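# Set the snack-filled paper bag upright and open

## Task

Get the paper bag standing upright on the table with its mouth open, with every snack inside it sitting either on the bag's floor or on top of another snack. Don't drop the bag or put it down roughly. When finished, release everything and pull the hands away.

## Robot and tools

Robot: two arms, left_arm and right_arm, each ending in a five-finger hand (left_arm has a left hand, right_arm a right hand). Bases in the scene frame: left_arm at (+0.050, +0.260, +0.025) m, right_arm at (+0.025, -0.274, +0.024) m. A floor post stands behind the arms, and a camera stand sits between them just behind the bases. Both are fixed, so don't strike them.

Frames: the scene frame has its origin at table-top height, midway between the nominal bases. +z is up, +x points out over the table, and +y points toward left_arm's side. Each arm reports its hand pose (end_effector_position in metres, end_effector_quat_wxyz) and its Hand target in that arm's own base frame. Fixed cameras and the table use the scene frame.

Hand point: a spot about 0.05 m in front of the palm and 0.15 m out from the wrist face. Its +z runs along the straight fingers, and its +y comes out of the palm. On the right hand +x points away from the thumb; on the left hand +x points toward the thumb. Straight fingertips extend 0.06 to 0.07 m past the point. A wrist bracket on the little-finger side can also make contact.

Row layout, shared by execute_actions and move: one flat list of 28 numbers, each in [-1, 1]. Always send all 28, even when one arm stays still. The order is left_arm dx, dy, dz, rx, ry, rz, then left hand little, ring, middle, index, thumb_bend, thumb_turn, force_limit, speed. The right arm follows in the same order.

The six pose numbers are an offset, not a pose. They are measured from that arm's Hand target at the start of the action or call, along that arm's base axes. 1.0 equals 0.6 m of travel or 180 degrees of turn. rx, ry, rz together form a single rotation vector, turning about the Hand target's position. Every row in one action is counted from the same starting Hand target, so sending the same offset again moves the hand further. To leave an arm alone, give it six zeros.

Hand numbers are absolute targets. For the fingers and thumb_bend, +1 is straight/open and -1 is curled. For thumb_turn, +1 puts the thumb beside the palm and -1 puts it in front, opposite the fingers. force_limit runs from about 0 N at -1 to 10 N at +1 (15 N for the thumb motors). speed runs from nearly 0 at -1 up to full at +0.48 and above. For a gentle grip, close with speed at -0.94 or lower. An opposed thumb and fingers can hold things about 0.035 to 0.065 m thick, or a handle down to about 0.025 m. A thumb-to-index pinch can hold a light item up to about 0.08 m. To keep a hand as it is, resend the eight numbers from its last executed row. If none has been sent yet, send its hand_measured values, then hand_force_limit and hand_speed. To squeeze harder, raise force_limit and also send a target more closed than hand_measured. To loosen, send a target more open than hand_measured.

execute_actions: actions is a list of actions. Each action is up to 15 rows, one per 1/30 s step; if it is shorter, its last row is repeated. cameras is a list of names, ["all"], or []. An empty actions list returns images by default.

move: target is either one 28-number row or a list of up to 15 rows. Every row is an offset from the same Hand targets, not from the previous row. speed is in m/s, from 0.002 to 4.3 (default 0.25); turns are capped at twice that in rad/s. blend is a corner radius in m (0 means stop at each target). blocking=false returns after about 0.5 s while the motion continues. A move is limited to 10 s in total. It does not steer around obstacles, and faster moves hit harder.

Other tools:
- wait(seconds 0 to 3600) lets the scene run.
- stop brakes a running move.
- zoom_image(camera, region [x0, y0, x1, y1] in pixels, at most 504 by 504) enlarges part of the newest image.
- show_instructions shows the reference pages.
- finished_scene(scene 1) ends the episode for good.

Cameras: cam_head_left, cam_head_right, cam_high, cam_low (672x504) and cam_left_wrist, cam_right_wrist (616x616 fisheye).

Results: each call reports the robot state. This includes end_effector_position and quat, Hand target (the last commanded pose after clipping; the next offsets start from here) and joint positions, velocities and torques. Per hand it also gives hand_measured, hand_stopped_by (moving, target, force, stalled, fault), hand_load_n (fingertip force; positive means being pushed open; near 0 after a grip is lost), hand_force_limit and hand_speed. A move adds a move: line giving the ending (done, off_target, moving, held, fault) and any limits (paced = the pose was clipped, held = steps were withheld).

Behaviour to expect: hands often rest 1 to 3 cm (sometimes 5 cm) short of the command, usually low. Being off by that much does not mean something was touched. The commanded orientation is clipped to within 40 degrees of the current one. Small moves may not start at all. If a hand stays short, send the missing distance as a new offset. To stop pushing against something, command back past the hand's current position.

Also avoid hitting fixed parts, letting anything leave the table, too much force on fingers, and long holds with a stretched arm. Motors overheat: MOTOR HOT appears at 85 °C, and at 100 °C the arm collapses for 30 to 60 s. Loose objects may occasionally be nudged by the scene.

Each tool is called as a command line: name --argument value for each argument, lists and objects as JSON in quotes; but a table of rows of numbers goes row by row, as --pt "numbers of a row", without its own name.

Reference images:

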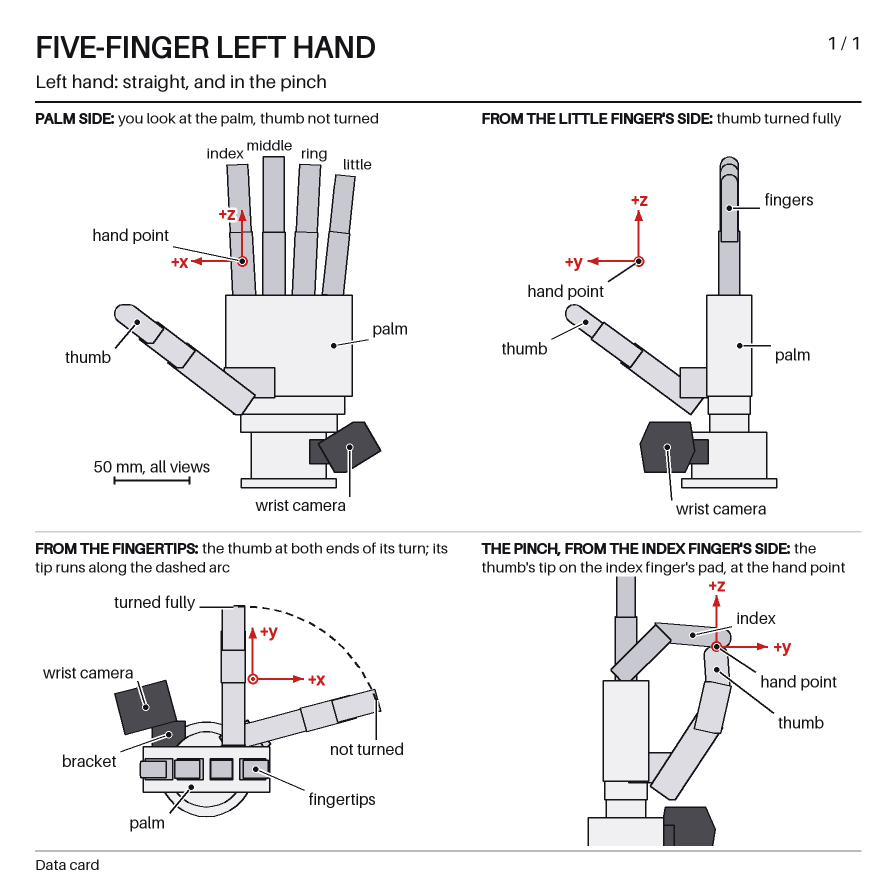

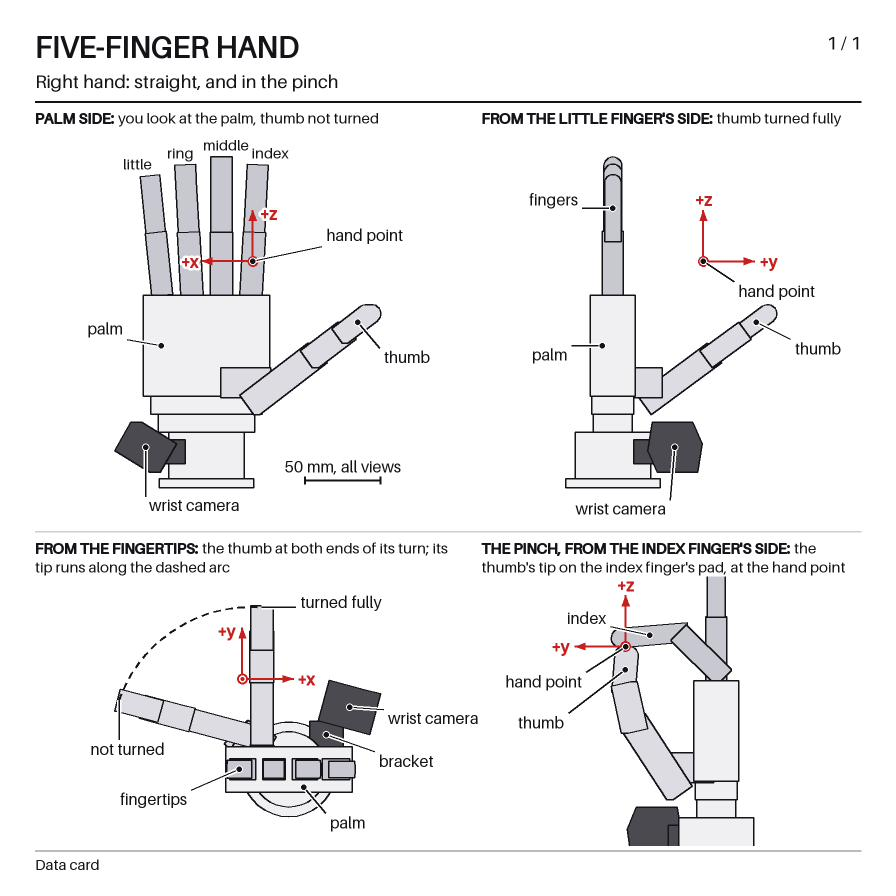

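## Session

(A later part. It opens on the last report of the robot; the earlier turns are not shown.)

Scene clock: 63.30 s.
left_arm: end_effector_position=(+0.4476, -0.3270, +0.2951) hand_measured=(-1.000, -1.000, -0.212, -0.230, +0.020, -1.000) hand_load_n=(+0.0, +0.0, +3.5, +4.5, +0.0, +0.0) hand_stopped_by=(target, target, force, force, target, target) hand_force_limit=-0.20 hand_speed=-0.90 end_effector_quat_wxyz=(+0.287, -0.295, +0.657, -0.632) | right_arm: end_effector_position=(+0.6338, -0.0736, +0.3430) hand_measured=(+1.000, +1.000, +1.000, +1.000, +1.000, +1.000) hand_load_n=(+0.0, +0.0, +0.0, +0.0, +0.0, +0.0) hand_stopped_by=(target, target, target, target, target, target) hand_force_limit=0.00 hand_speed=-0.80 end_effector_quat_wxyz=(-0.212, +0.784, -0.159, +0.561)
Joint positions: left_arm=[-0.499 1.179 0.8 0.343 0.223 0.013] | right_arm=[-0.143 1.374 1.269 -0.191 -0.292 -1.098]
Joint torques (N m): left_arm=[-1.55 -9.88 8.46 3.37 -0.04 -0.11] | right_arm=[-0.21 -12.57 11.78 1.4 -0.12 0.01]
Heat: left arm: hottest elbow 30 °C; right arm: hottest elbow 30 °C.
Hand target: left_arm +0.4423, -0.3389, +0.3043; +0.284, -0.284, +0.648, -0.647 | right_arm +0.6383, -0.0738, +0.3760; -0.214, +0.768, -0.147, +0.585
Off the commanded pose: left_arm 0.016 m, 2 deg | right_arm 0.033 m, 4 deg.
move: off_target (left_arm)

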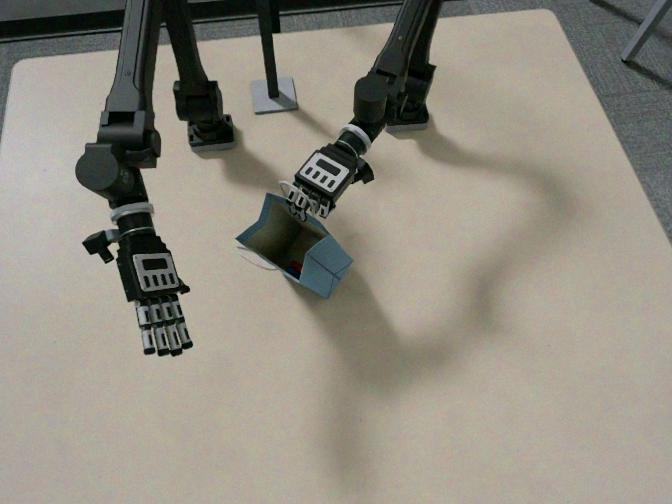

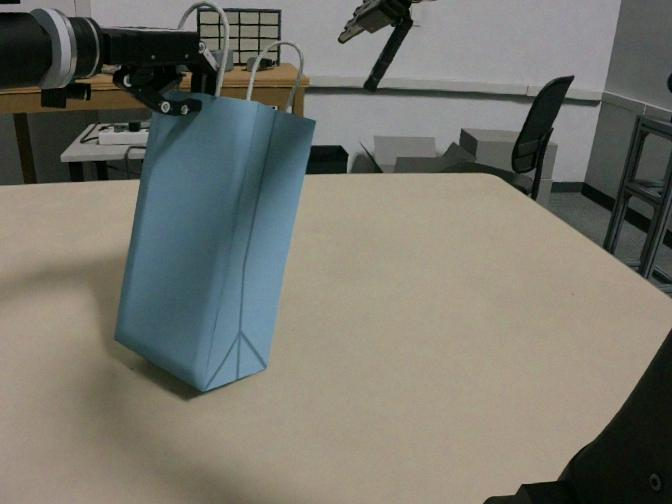

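move --pt "-0.0552 0.0508 -0.01 0 0 0 -1 -1 -0.5 -0.5 0.02 -1 -0.2 -0.9 0 0 0 0 0 0 1 1 1 1 1 1 0 -0.8" --pt "-0.1092 0.1005 -0.0333 0 0 0 -1 -1 -0.5 -0.5 0.02 -1 -0.2 -0.9 0 0 0 0 0 0 1 1 1 1 1 1 0 -0.8" --speed 0.04 --blend '[0.01, 0]' --cameras '["all"]'

zoom_image --camera "cam_low" --region '[60, 50, 360, 450]'

zoom_image --camera "cam_high" --region '[200, 110, 400, 310]'

Scene clock: 66.73 s.
left_arm: end_effector_position=(+0.3760, -0.2869, +0.2794) hand_measured=(-1.000, -1.000, -0.212, -0.230, +0.020, -1.000) hand_load_n=(+0.0, +0.0, +3.5, +4.5, +0.0, +0.0) hand_stopped_by=(target, target, force, force, target, target) hand_force_limit=-0.20 hand_speed=-0.90 end_effector_quat_wxyz=(+0.281, -0.279, +0.654, -0.644) | right_arm: end_effector_position=(+0.6338, -0.0736, +0.3430) hand_measured=(+1.000, +1.000, +1.000, +1.000, +1.000, +1.000) hand_load_n=(+0.0, +0.5, +0.0, -0.5, +0.0, +0.0) hand_stopped_by=(target, target, target, target, target, target) hand_force_limit=0.00 hand_speed=-0.80 end_effector_quat_wxyz=(-0.212, +0.784, -0.159, +0.561)
Joint positions: left_arm=[-0.475 0.949 0.589 0.349 0.282 0.013] | right_arm=[-0.143 1.374 1.269 -0.191 -0.292 -1.098]
Joint torques (N m): left_arm=[0.97 -7.53 8.14 1.84 0.34 -0.11] | right_arm=[-0.67 -12.45 11.92 1.69 -0.11 -0.01]
Heat: left arm: hottest elbow 30 °C; right arm: hottest elbow 30 °C.
Hand target: left_arm +0.3768, -0.2786, +0.2843; +0.284, -0.284, +0.648, -0.647 | right_arm +0.6383, -0.0738, +0.3760; -0.214, +0.768, -0.147, +0.585
Off the commanded pose: left_arm 0.010 m, 1 deg | right_arm 0.033 m, 4 deg.
move: done
cam_left_wrist: T_world_to_cam=[[-0.16428, -0.18284, 0.96932, -0.264], [-0.9369, -0.27851, -0.21132, 0.33603], [0.3086, -0.94287, -0.12555, -0.23375]] pos_world=[0.34359, -0.17508, 0.29756]

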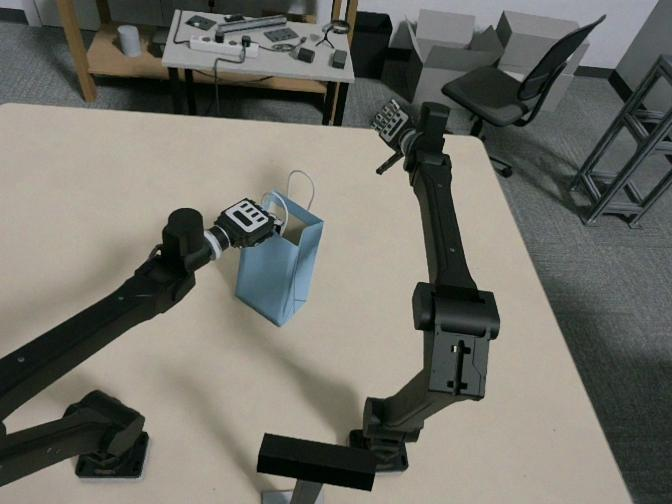

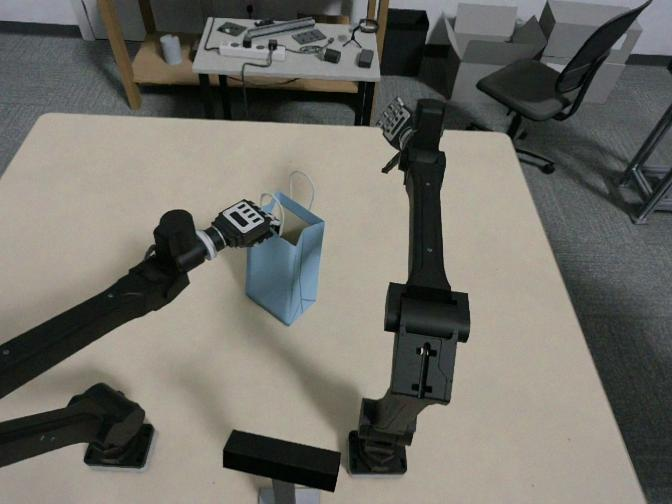

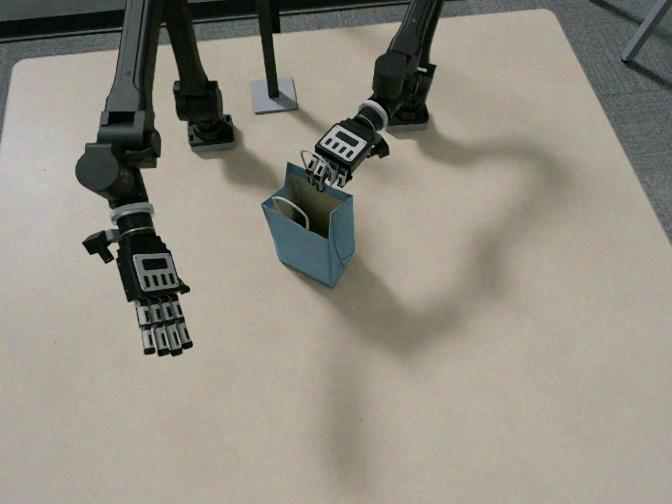

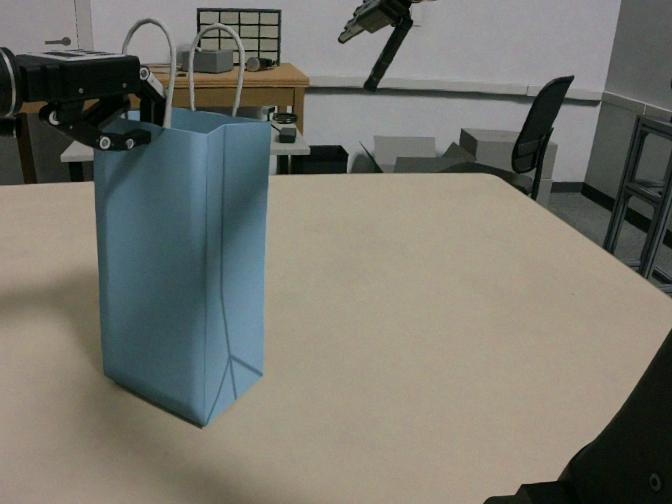

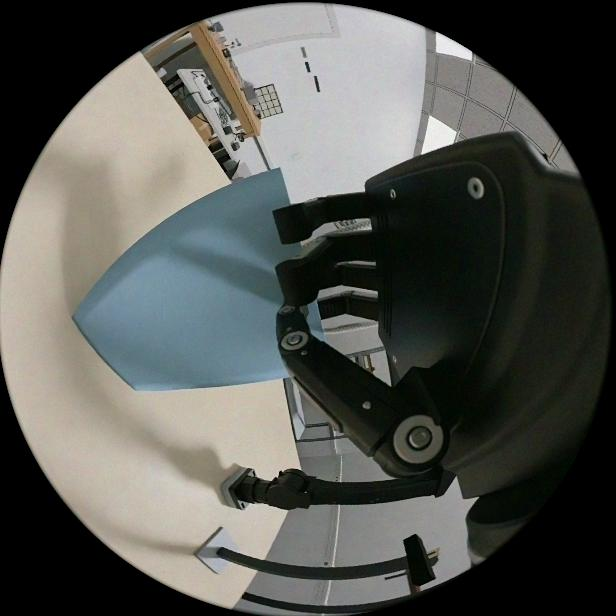

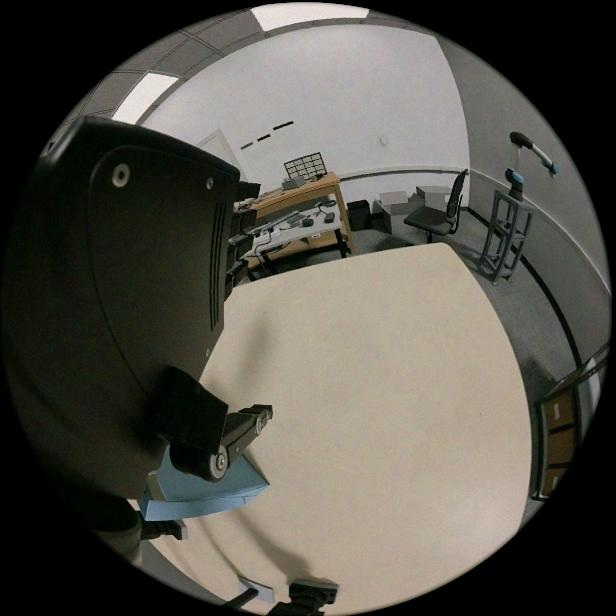

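Scaled by 1.260 from the camera's image (finer frame: 960x720).

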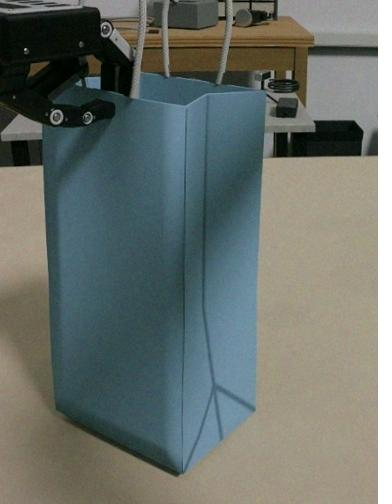

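Scaled by 2.520 from the camera's image (finer frame: 960x720).

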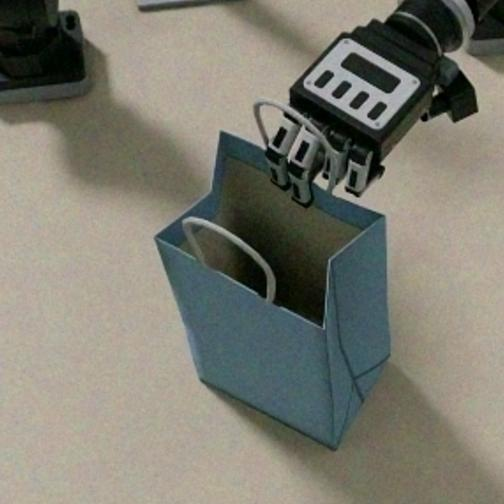

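move --target '[-0.0343, 0.0316, -0.0183, 0, 0, 0, -1, -1, -0.5, -0.5, 0.02, -1, -0.2, -0.9, 0, 0, 0, 0, 0, 0, 1, 1, 1, 1, 1, 1, 0, -0.8]' --speed 0.04 --cameras '["cam_head_right", "cam_high", "cam_low", "cam_left_wrist"]'

zoom_image --camera "cam_low" --region '[60, 50, 360, 450]'

zoom_image --camera "cam_high" --region '[200, 110, 400, 310]'

Scene clock: 68.57 s.
left_arm: end_effector_position=(+0.3558, -0.2675, +0.2714) hand_measured=(-1.000, -1.000, -0.212, -0.230, +0.020, -1.000) hand_load_n=(+0.0, +0.0, +3.5, +4.5, +0.0, +0.0) hand_stopped_by=(target, target, force, force, target, target) hand_force_limit=-0.20 hand_speed=-0.90 end_effector_quat_wxyz=(+0.283, -0.277, +0.652, -0.646) | right_arm: end_effector_position=(+0.6338, -0.0736, +0.3430) hand_measured=(+1.000, +1.000, +1.000, +1.000, +1.000, +1.000) hand_load_n=(+0.0, +0.0, +0.0, +0.0, +0.0, +0.0) hand_stopped_by=(target, target, target, target, target, target) hand_force_limit=0.00 hand_speed=-0.80 end_effector_quat_wxyz=(-0.212, +0.784, -0.159, +0.561)
Joint positions: left_arm=[-0.444 0.863 0.518 0.341 0.312 0.013] | right_arm=[-0.143 1.374 1.269 -0.191 -0.292 -1.098]
Joint torques (N m): left_arm=[0.85 -6.18 8.12 1.58 0.35 -0.11] | right_arm=[-0.73 -11.34 11.88 1.37 -0.13 0.01]
Heat: left arm: hottest elbow 30 °C; right arm: hottest elbow 31 °C.
Hand target: left_arm +0.3562, -0.2596, +0.2733; +0.284, -0.284, +0.648, -0.647 | right_arm +0.6383, -0.0738, +0.3760; -0.214, +0.768, -0.147, +0.585
Off the commanded pose: left_arm 0.008 m, 1 deg | right_arm 0.033 m, 4 deg.
move: done
cam_left_wrist: T_world_to_cam=[[-0.17087, -0.1794, 0.96882, -0.25263], [-0.93546, -0.27922, -0.21669, 0.32157], [0.30939, -0.94332, -0.12011, -0.21217]] pos_world=[0.32329, -0.15568, 0.28895]

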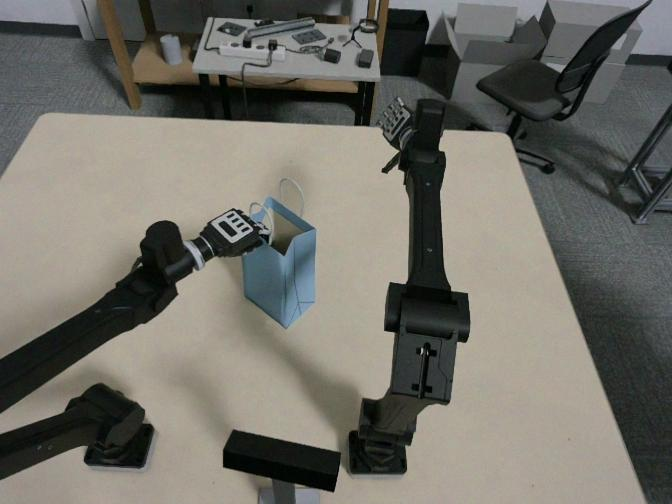

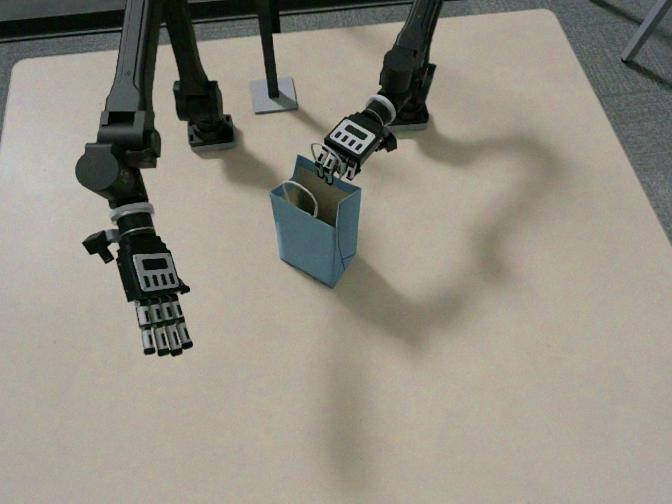

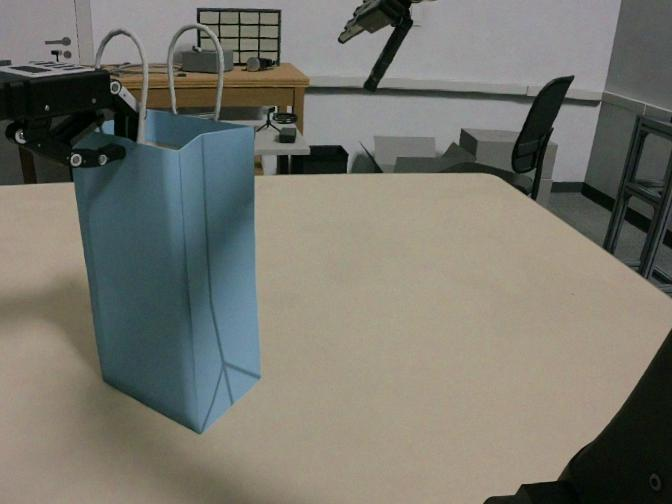

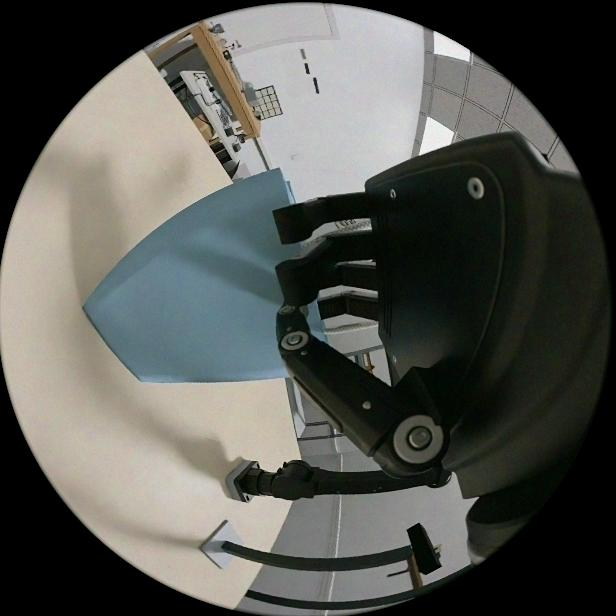

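Scaled by 1.260 from the camera's image (finer frame: 960x720).

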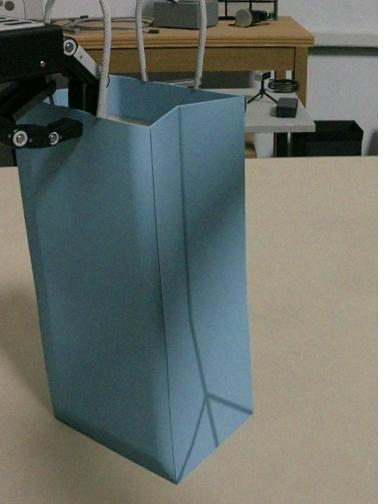

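Scaled by 2.520 from the camera's image (finer frame: 960x720).

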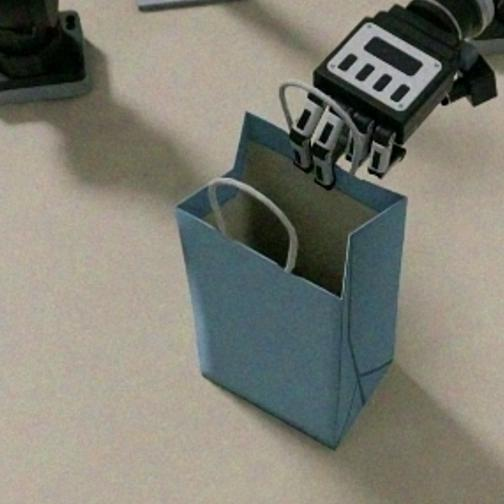

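move --pt "0 0 0 0 0 0 -1 -1 -0.05 -0.05 0.02 -1 -0.2 -0.9 0 0 0 0 0 0 1 1 1 1 1 1 0 -0.8" --pt "0 0 0 0 0 0 -1 -1 0.0 0.0 0.6 -1 0 -0.6 0 0 0 0 0 0 1 1 1 1 1 1 0 -0.8" --speed 0.04 --cameras '["cam_high", "cam_low", "cam_left_wrist"]'

zoom_image --camera "cam_low" --region '[0, 20, 300, 440]'

zoom_image --camera "cam_high" --region '[200, 110, 400, 310]'

Scene clock: 71.70 s.
left_arm: end_effector_position=(+0.3552, -0.2680, +0.2717) hand_measured=(-1.000, -1.000, +0.000, +0.000, +0.600, -1.000) hand_load_n=(+0.0, +0.0, +0.0, +0.0, +0.0, +0.0) hand_stopped_by=(target, target, target, target, target, target) hand_force_limit=0.00 hand_speed=-0.60 end_effector_quat_wxyz=(+0.280, -0.279, +0.651, -0.648) | right_arm: end_effector_position=(+0.6338, -0.0736, +0.3430) hand_measured=(+1.000, +1.000, +1.000, +1.000, +1.000, +1.000) hand_load_n=(+0.0, +0.0, +0.0, +0.0, +0.0, +0.0) hand_stopped_by=(target, target, target, target, target, target) hand_force_limit=0.00 hand_speed=-0.80 end_effector_quat_wxyz=(-0.212, +0.784, -0.159, +0.561)
Joint positions: left_arm=[-0.444 0.863 0.518 0.341 0.314 0.005] | right_arm=[-0.143 1.374 1.269 -0.191 -0.292 -1.098]
Joint torques (N m): left_arm=[0.91 -6.24 8.14 1.57 0.33 -0.11] | right_arm=[-0.97 -12.75 11.99 1.69 -0.07 0.06]
Heat: left arm: hottest elbow 30 °C; right arm: hottest elbow 31 °C.
Hand target: left_arm +0.3562, -0.2596, +0.2733; +0.284, -0.284, +0.648, -0.647 | right_arm +0.6383, -0.0738, +0.3760; -0.214, +0.768, -0.147, +0.585
Off the commanded pose: left_arm 0.009 m, 1 deg | right_arm 0.033 m, 4 deg.
move: done
cam_left_wrist: T_world_to_cam=[[-0.16603, -0.17372, 0.9707, -0.25369], [-0.93699, -0.27904, -0.2102, 0.31976], [0.30738, -0.94443, -0.11645, -0.21308]] pos_world=[0.32299, -0.15609, 0.28865]

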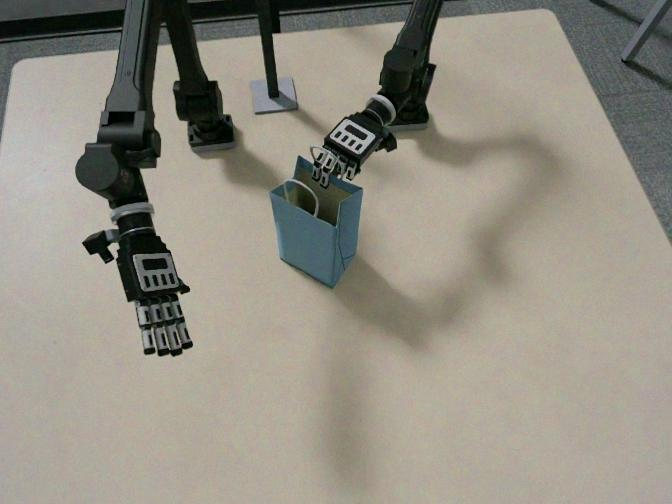

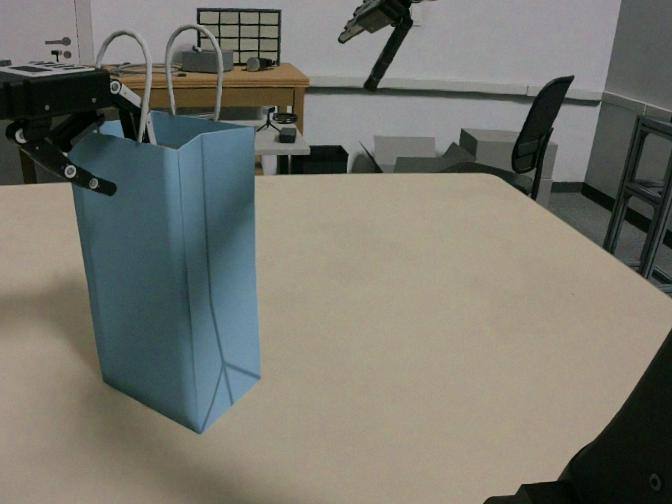

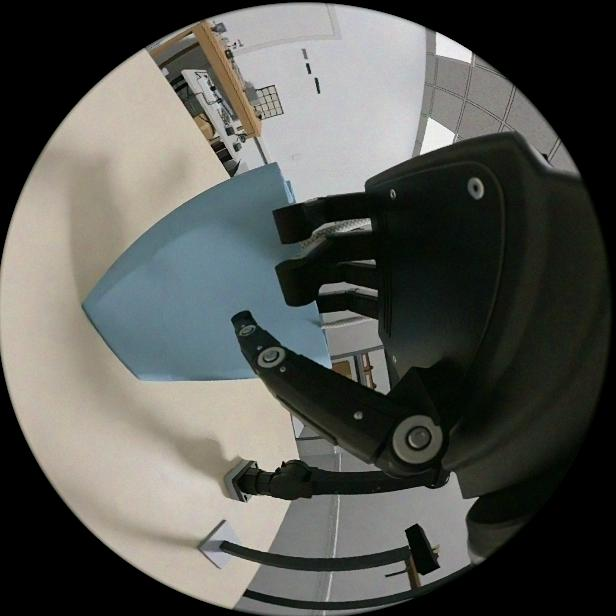

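Scaled by 1.200 from the camera's image (finer frame: 960x720).

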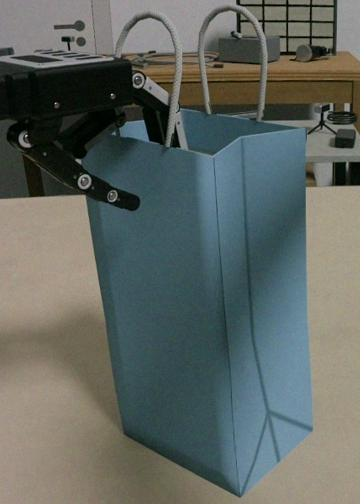

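Scaled by 2.520 from the camera's image (finer frame: 960x720).

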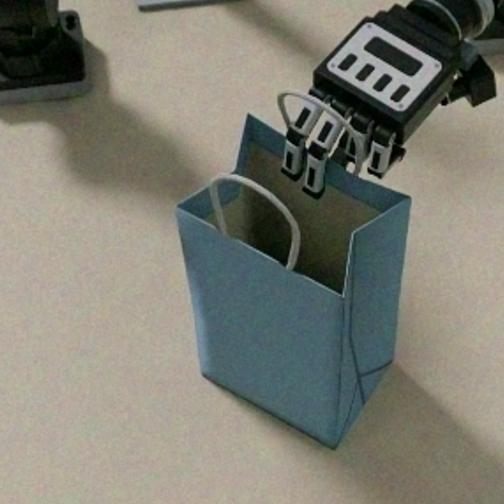

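move --target '[0, 0, 0, 0, 0, 0, -1, -1, 1, 1, 1, -1, 0, -0.5, 0, 0, 0, 0, 0, 0, 1, 1, 1, 1, 1, 1, 0, -0.8]' --speed 0.04 --cameras '["cam_high", "cam_low", "cam_left_wrist"]'

zoom_image --camera "cam_low" --region '[0, 20, 300, 440]'

zoom_image --camera "cam_high" --region '[240, 120, 380, 260]'

zoom_image --camera "cam_left_wrist" --region '[190, 150, 390, 340]'

Scene clock: 73.10 s.
left_arm: end_effector_position=(+0.3552, -0.2680, +0.2717) hand_measured=(-1.000, -1.000, +1.000, +1.000, +1.000, -1.000) hand_load_n=(+0.0, +0.0, +0.0, +0.0, +0.0, +0.5) hand_stopped_by=(target, target, target, target, target, target) hand_force_limit=0.00 hand_speed=-0.50 end_effector_quat_wxyz=(+0.280, -0.279, +0.651, -0.648) | right_arm: end_effector_position=(+0.6338, -0.0736, +0.3430) hand_measured=(+1.000, +1.000, +1.000, +1.000, +1.000, +1.000) hand_load_n=(+0.0, +0.0, +0.0, +0.0, +0.0, +0.0) hand_stopped_by=(target, target, target, target, target, target) hand_force_limit=0.00 hand_speed=-0.80 end_effector_quat_wxyz=(-0.212, +0.784, -0.159, +0.561)
Joint positions: left_arm=[-0.444 0.863 0.518 0.341 0.314 0.005] | right_arm=[-0.143 1.374 1.269 -0.191 -0.292 -1.098]
Joint torques (N m): left_arm=[0.91 -6.24 8.14 1.62 0.32 -0.1] | right_arm=[-0.62 -12.57 11.95 1.57 -0.11 0.05]
Heat: left arm: hottest elbow 30 °C; right arm: hottest elbow 31 °C.
Hand target: left_arm +0.3562, -0.2596, +0.2733; +0.284, -0.284, +0.648, -0.647 | right_arm +0.6383, -0.0738, +0.3760; -0.214, +0.768, -0.147, +0.585
Off the commanded pose: left_arm 0.009 m, 1 deg | right_arm 0.033 m, 4 deg.
move: done
cam_left_wrist: T_world_to_cam=[[-0.16603, -0.17372, 0.9707, -0.25369], [-0.93699, -0.27904, -0.2102, 0.31976], [0.30738, -0.94443, -0.11645, -0.21308]] pos_world=[0.32299, -0.15609, 0.28865]

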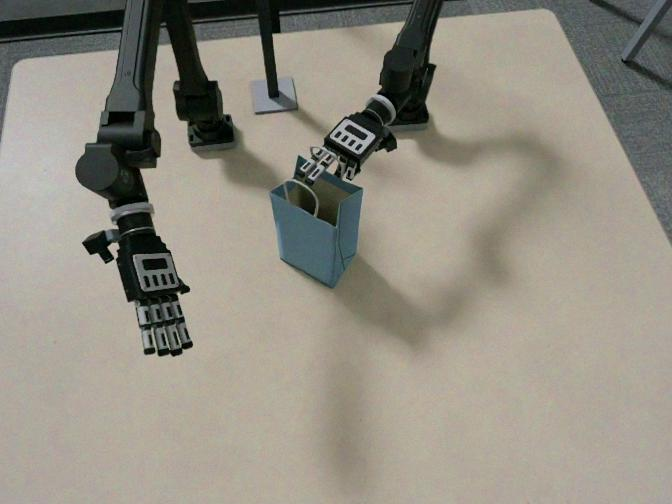

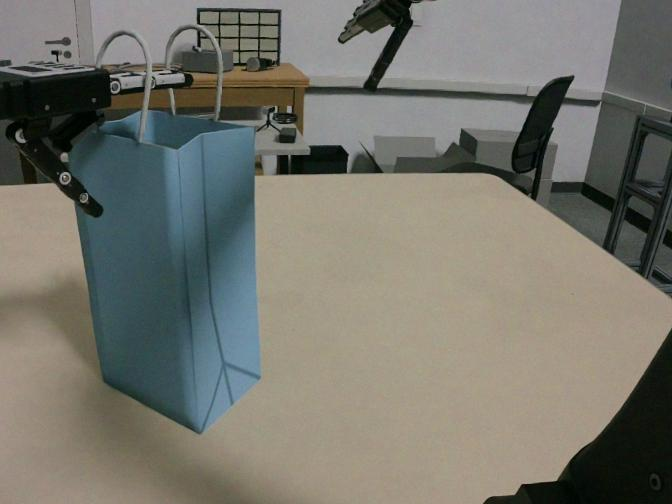

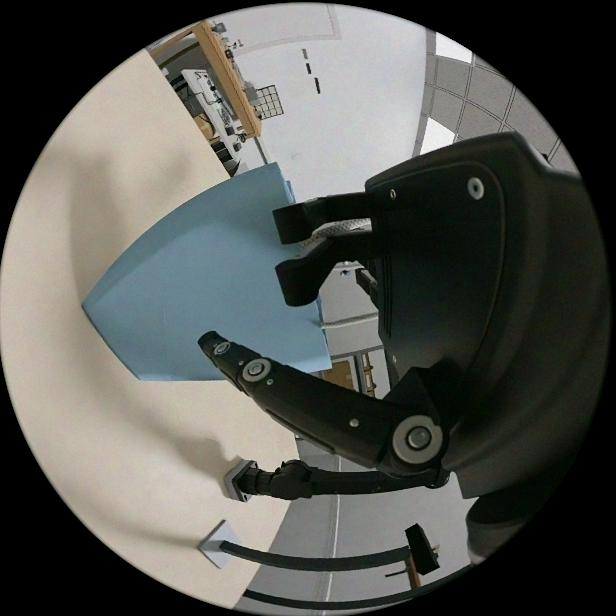

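Scaled by 1.200 from the camera's image (finer frame: 960x720).

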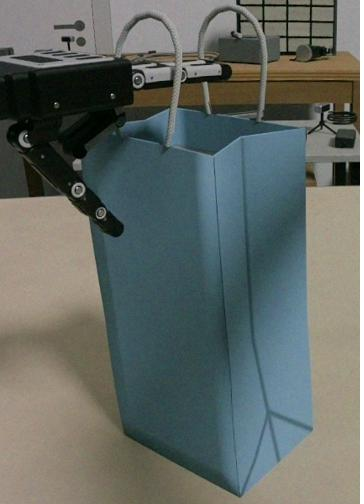

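Scaled by 3.600 from the camera's image (finer frame: 960x720).

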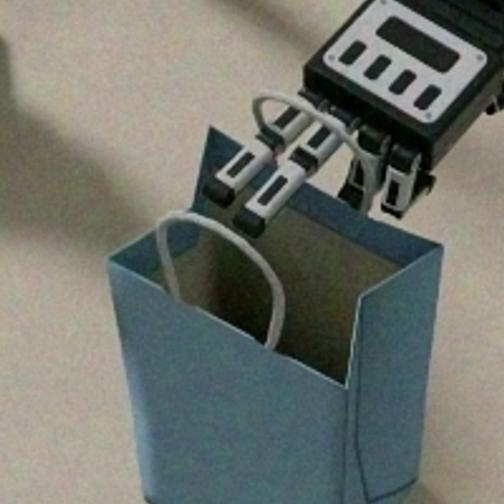

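Scaled by 2.520 from the camera's image (finer frame: 880x880).

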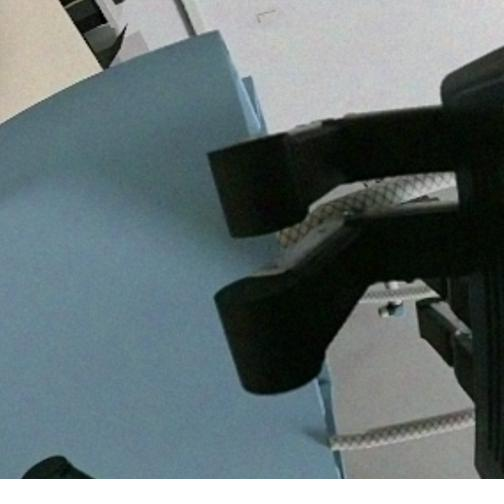

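move --pt "-0.048 0.0458 0.005 0 0 0 -1 -1 1 1 1 -1 0 -0.5 0 0 0 0 0 0 1 1 1 1 1 1 0 -0.8" --pt "-0.103 0.0973 0.012 0 0 0 -1 -1 1 1 1 -1 0 -0.5 0 0 0 0 0 0 1 1 1 1 1 1 0 -0.8" --speed 0.05 --blend '[0.01, 0]' --cameras '["cam_high", "cam_low", "cam_left_wrist", "cam_head_left"]'

zoom_image --camera "cam_high" --region '[240, 100, 400, 260]'

zoom_image --camera "cam_low" --region '[0, 0, 300, 250]'

Scene clock: 75.83 s.
left_arm: end_effector_position=(+0.2926, -0.2072, +0.2853) hand_measured=(-1.000, -1.000, +1.000, +1.000, +1.000, -1.000) hand_load_n=(+0.0, +0.0, +0.0, -0.5, +0.0, +0.0) hand_stopped_by=(target, target, target, target, target, target) hand_force_limit=0.00 hand_speed=-0.50 end_effector_quat_wxyz=(+0.284, -0.275, +0.648, -0.651) | right_arm: end_effector_position=(+0.6338, -0.0736, +0.3430) hand_measured=(+1.000, +1.000, +1.000, +1.000, +1.000, +1.000) hand_load_n=(+0.0, +0.0, +0.0, +0.0, +0.0, +0.0) hand_stopped_by=(target, target, target, target, target, target) hand_force_limit=0.00 hand_speed=-0.80 end_effector_quat_wxyz=(-0.212, +0.784, -0.159, +0.561)
Joint positions: left_arm=[-0.288 0.51 0.427 0.094 0.47 0.005] | right_arm=[-0.143 1.374 1.269 -0.191 -0.292 -1.098]
Joint torques (N m): left_arm=[0.85 -1.61 8.53 1.52 0.32 -0.1] | right_arm=[-0.44 -12.22 11.89 1.52 -0.08 0.04]
Heat: left arm: hottest elbow 30 °C; right arm: hottest elbow 31 °C.
Hand target: left_arm +0.2944, -0.2013, +0.2805; +0.284, -0.284, +0.648, -0.647 | right_arm +0.6383, -0.0738, +0.3760; -0.214, +0.768, -0.147, +0.585
Off the commanded pose: left_arm 0.008 m, 1 deg | right_arm 0.033 m, 4 deg.
move: done
cam_left_wrist: T_world_to_cam=[[-0.18005, -0.1689, 0.96905, -0.26124], [-0.93386, -0.28014, -0.22234, 0.28326], [0.30902, -0.94498, -0.1073, -0.13791]] pos_world=[0.26011, -0.0951, 0.30134]
Images, in order (width x height): cam_head_left 672x504, cam_high 672x504, cam_low 672x504, cam_left_wrist 616x616.

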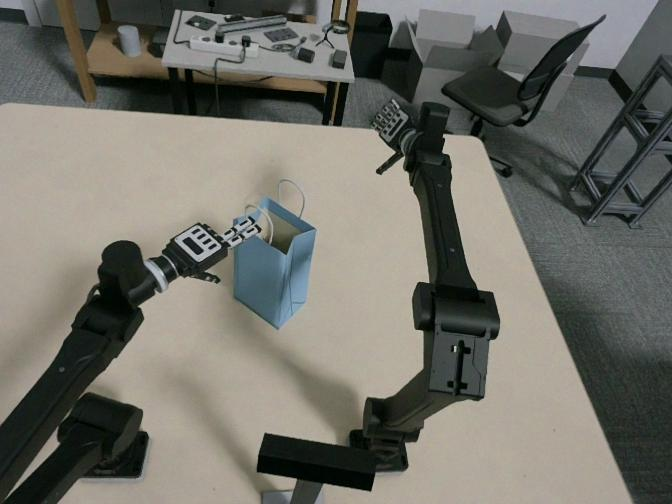

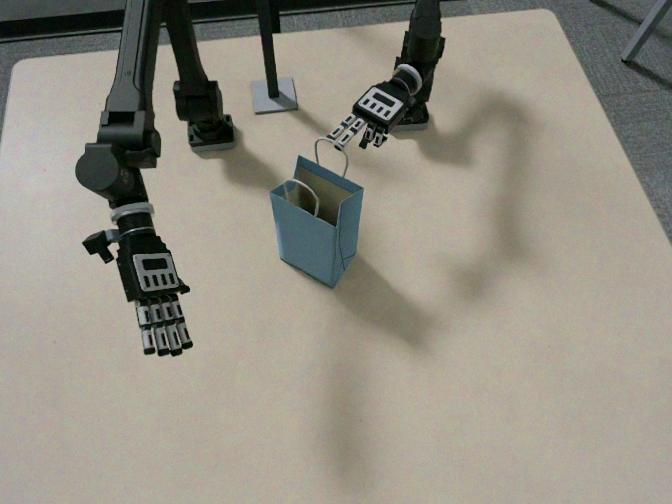

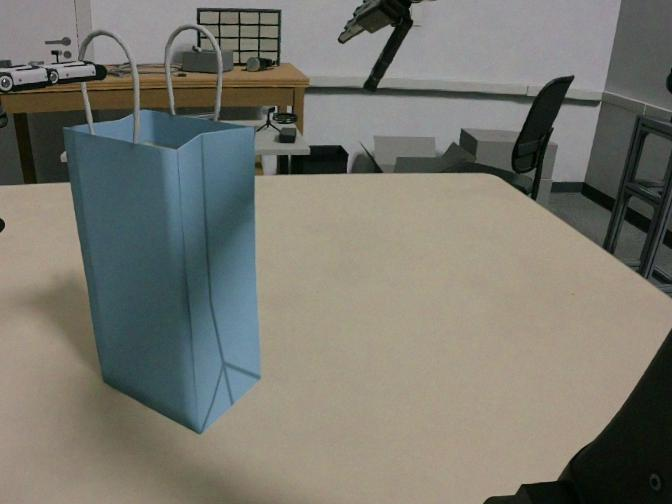

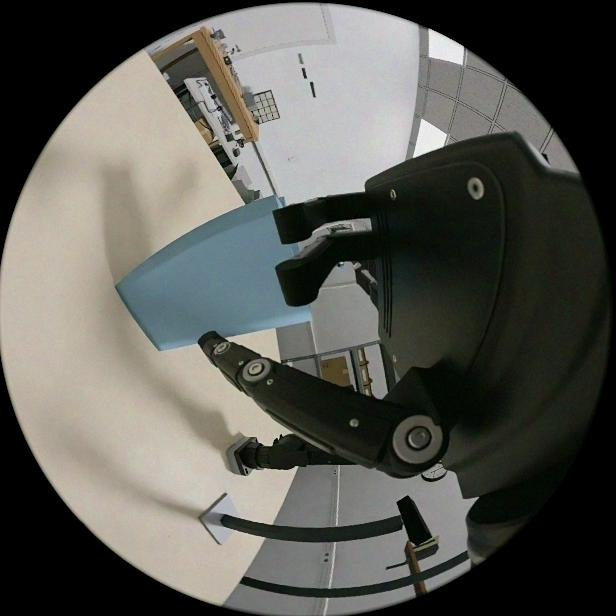

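Scaled by 3.150 from the camera's image (finer frame: 960x720).

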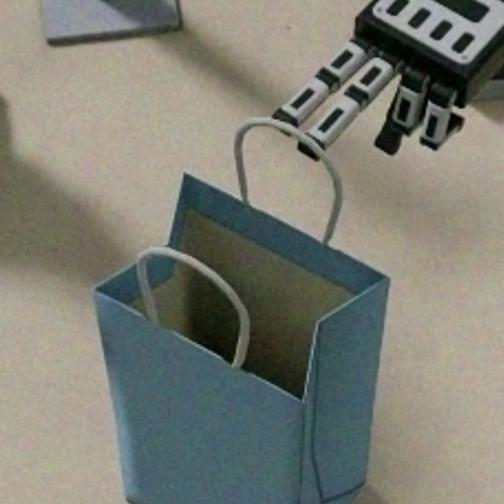

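Scaled by 1.680 from the camera's image (finer frame: 960x720).

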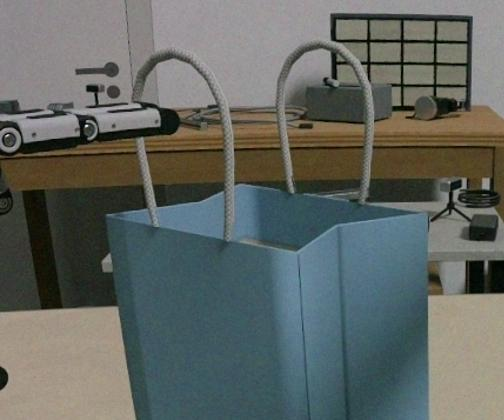

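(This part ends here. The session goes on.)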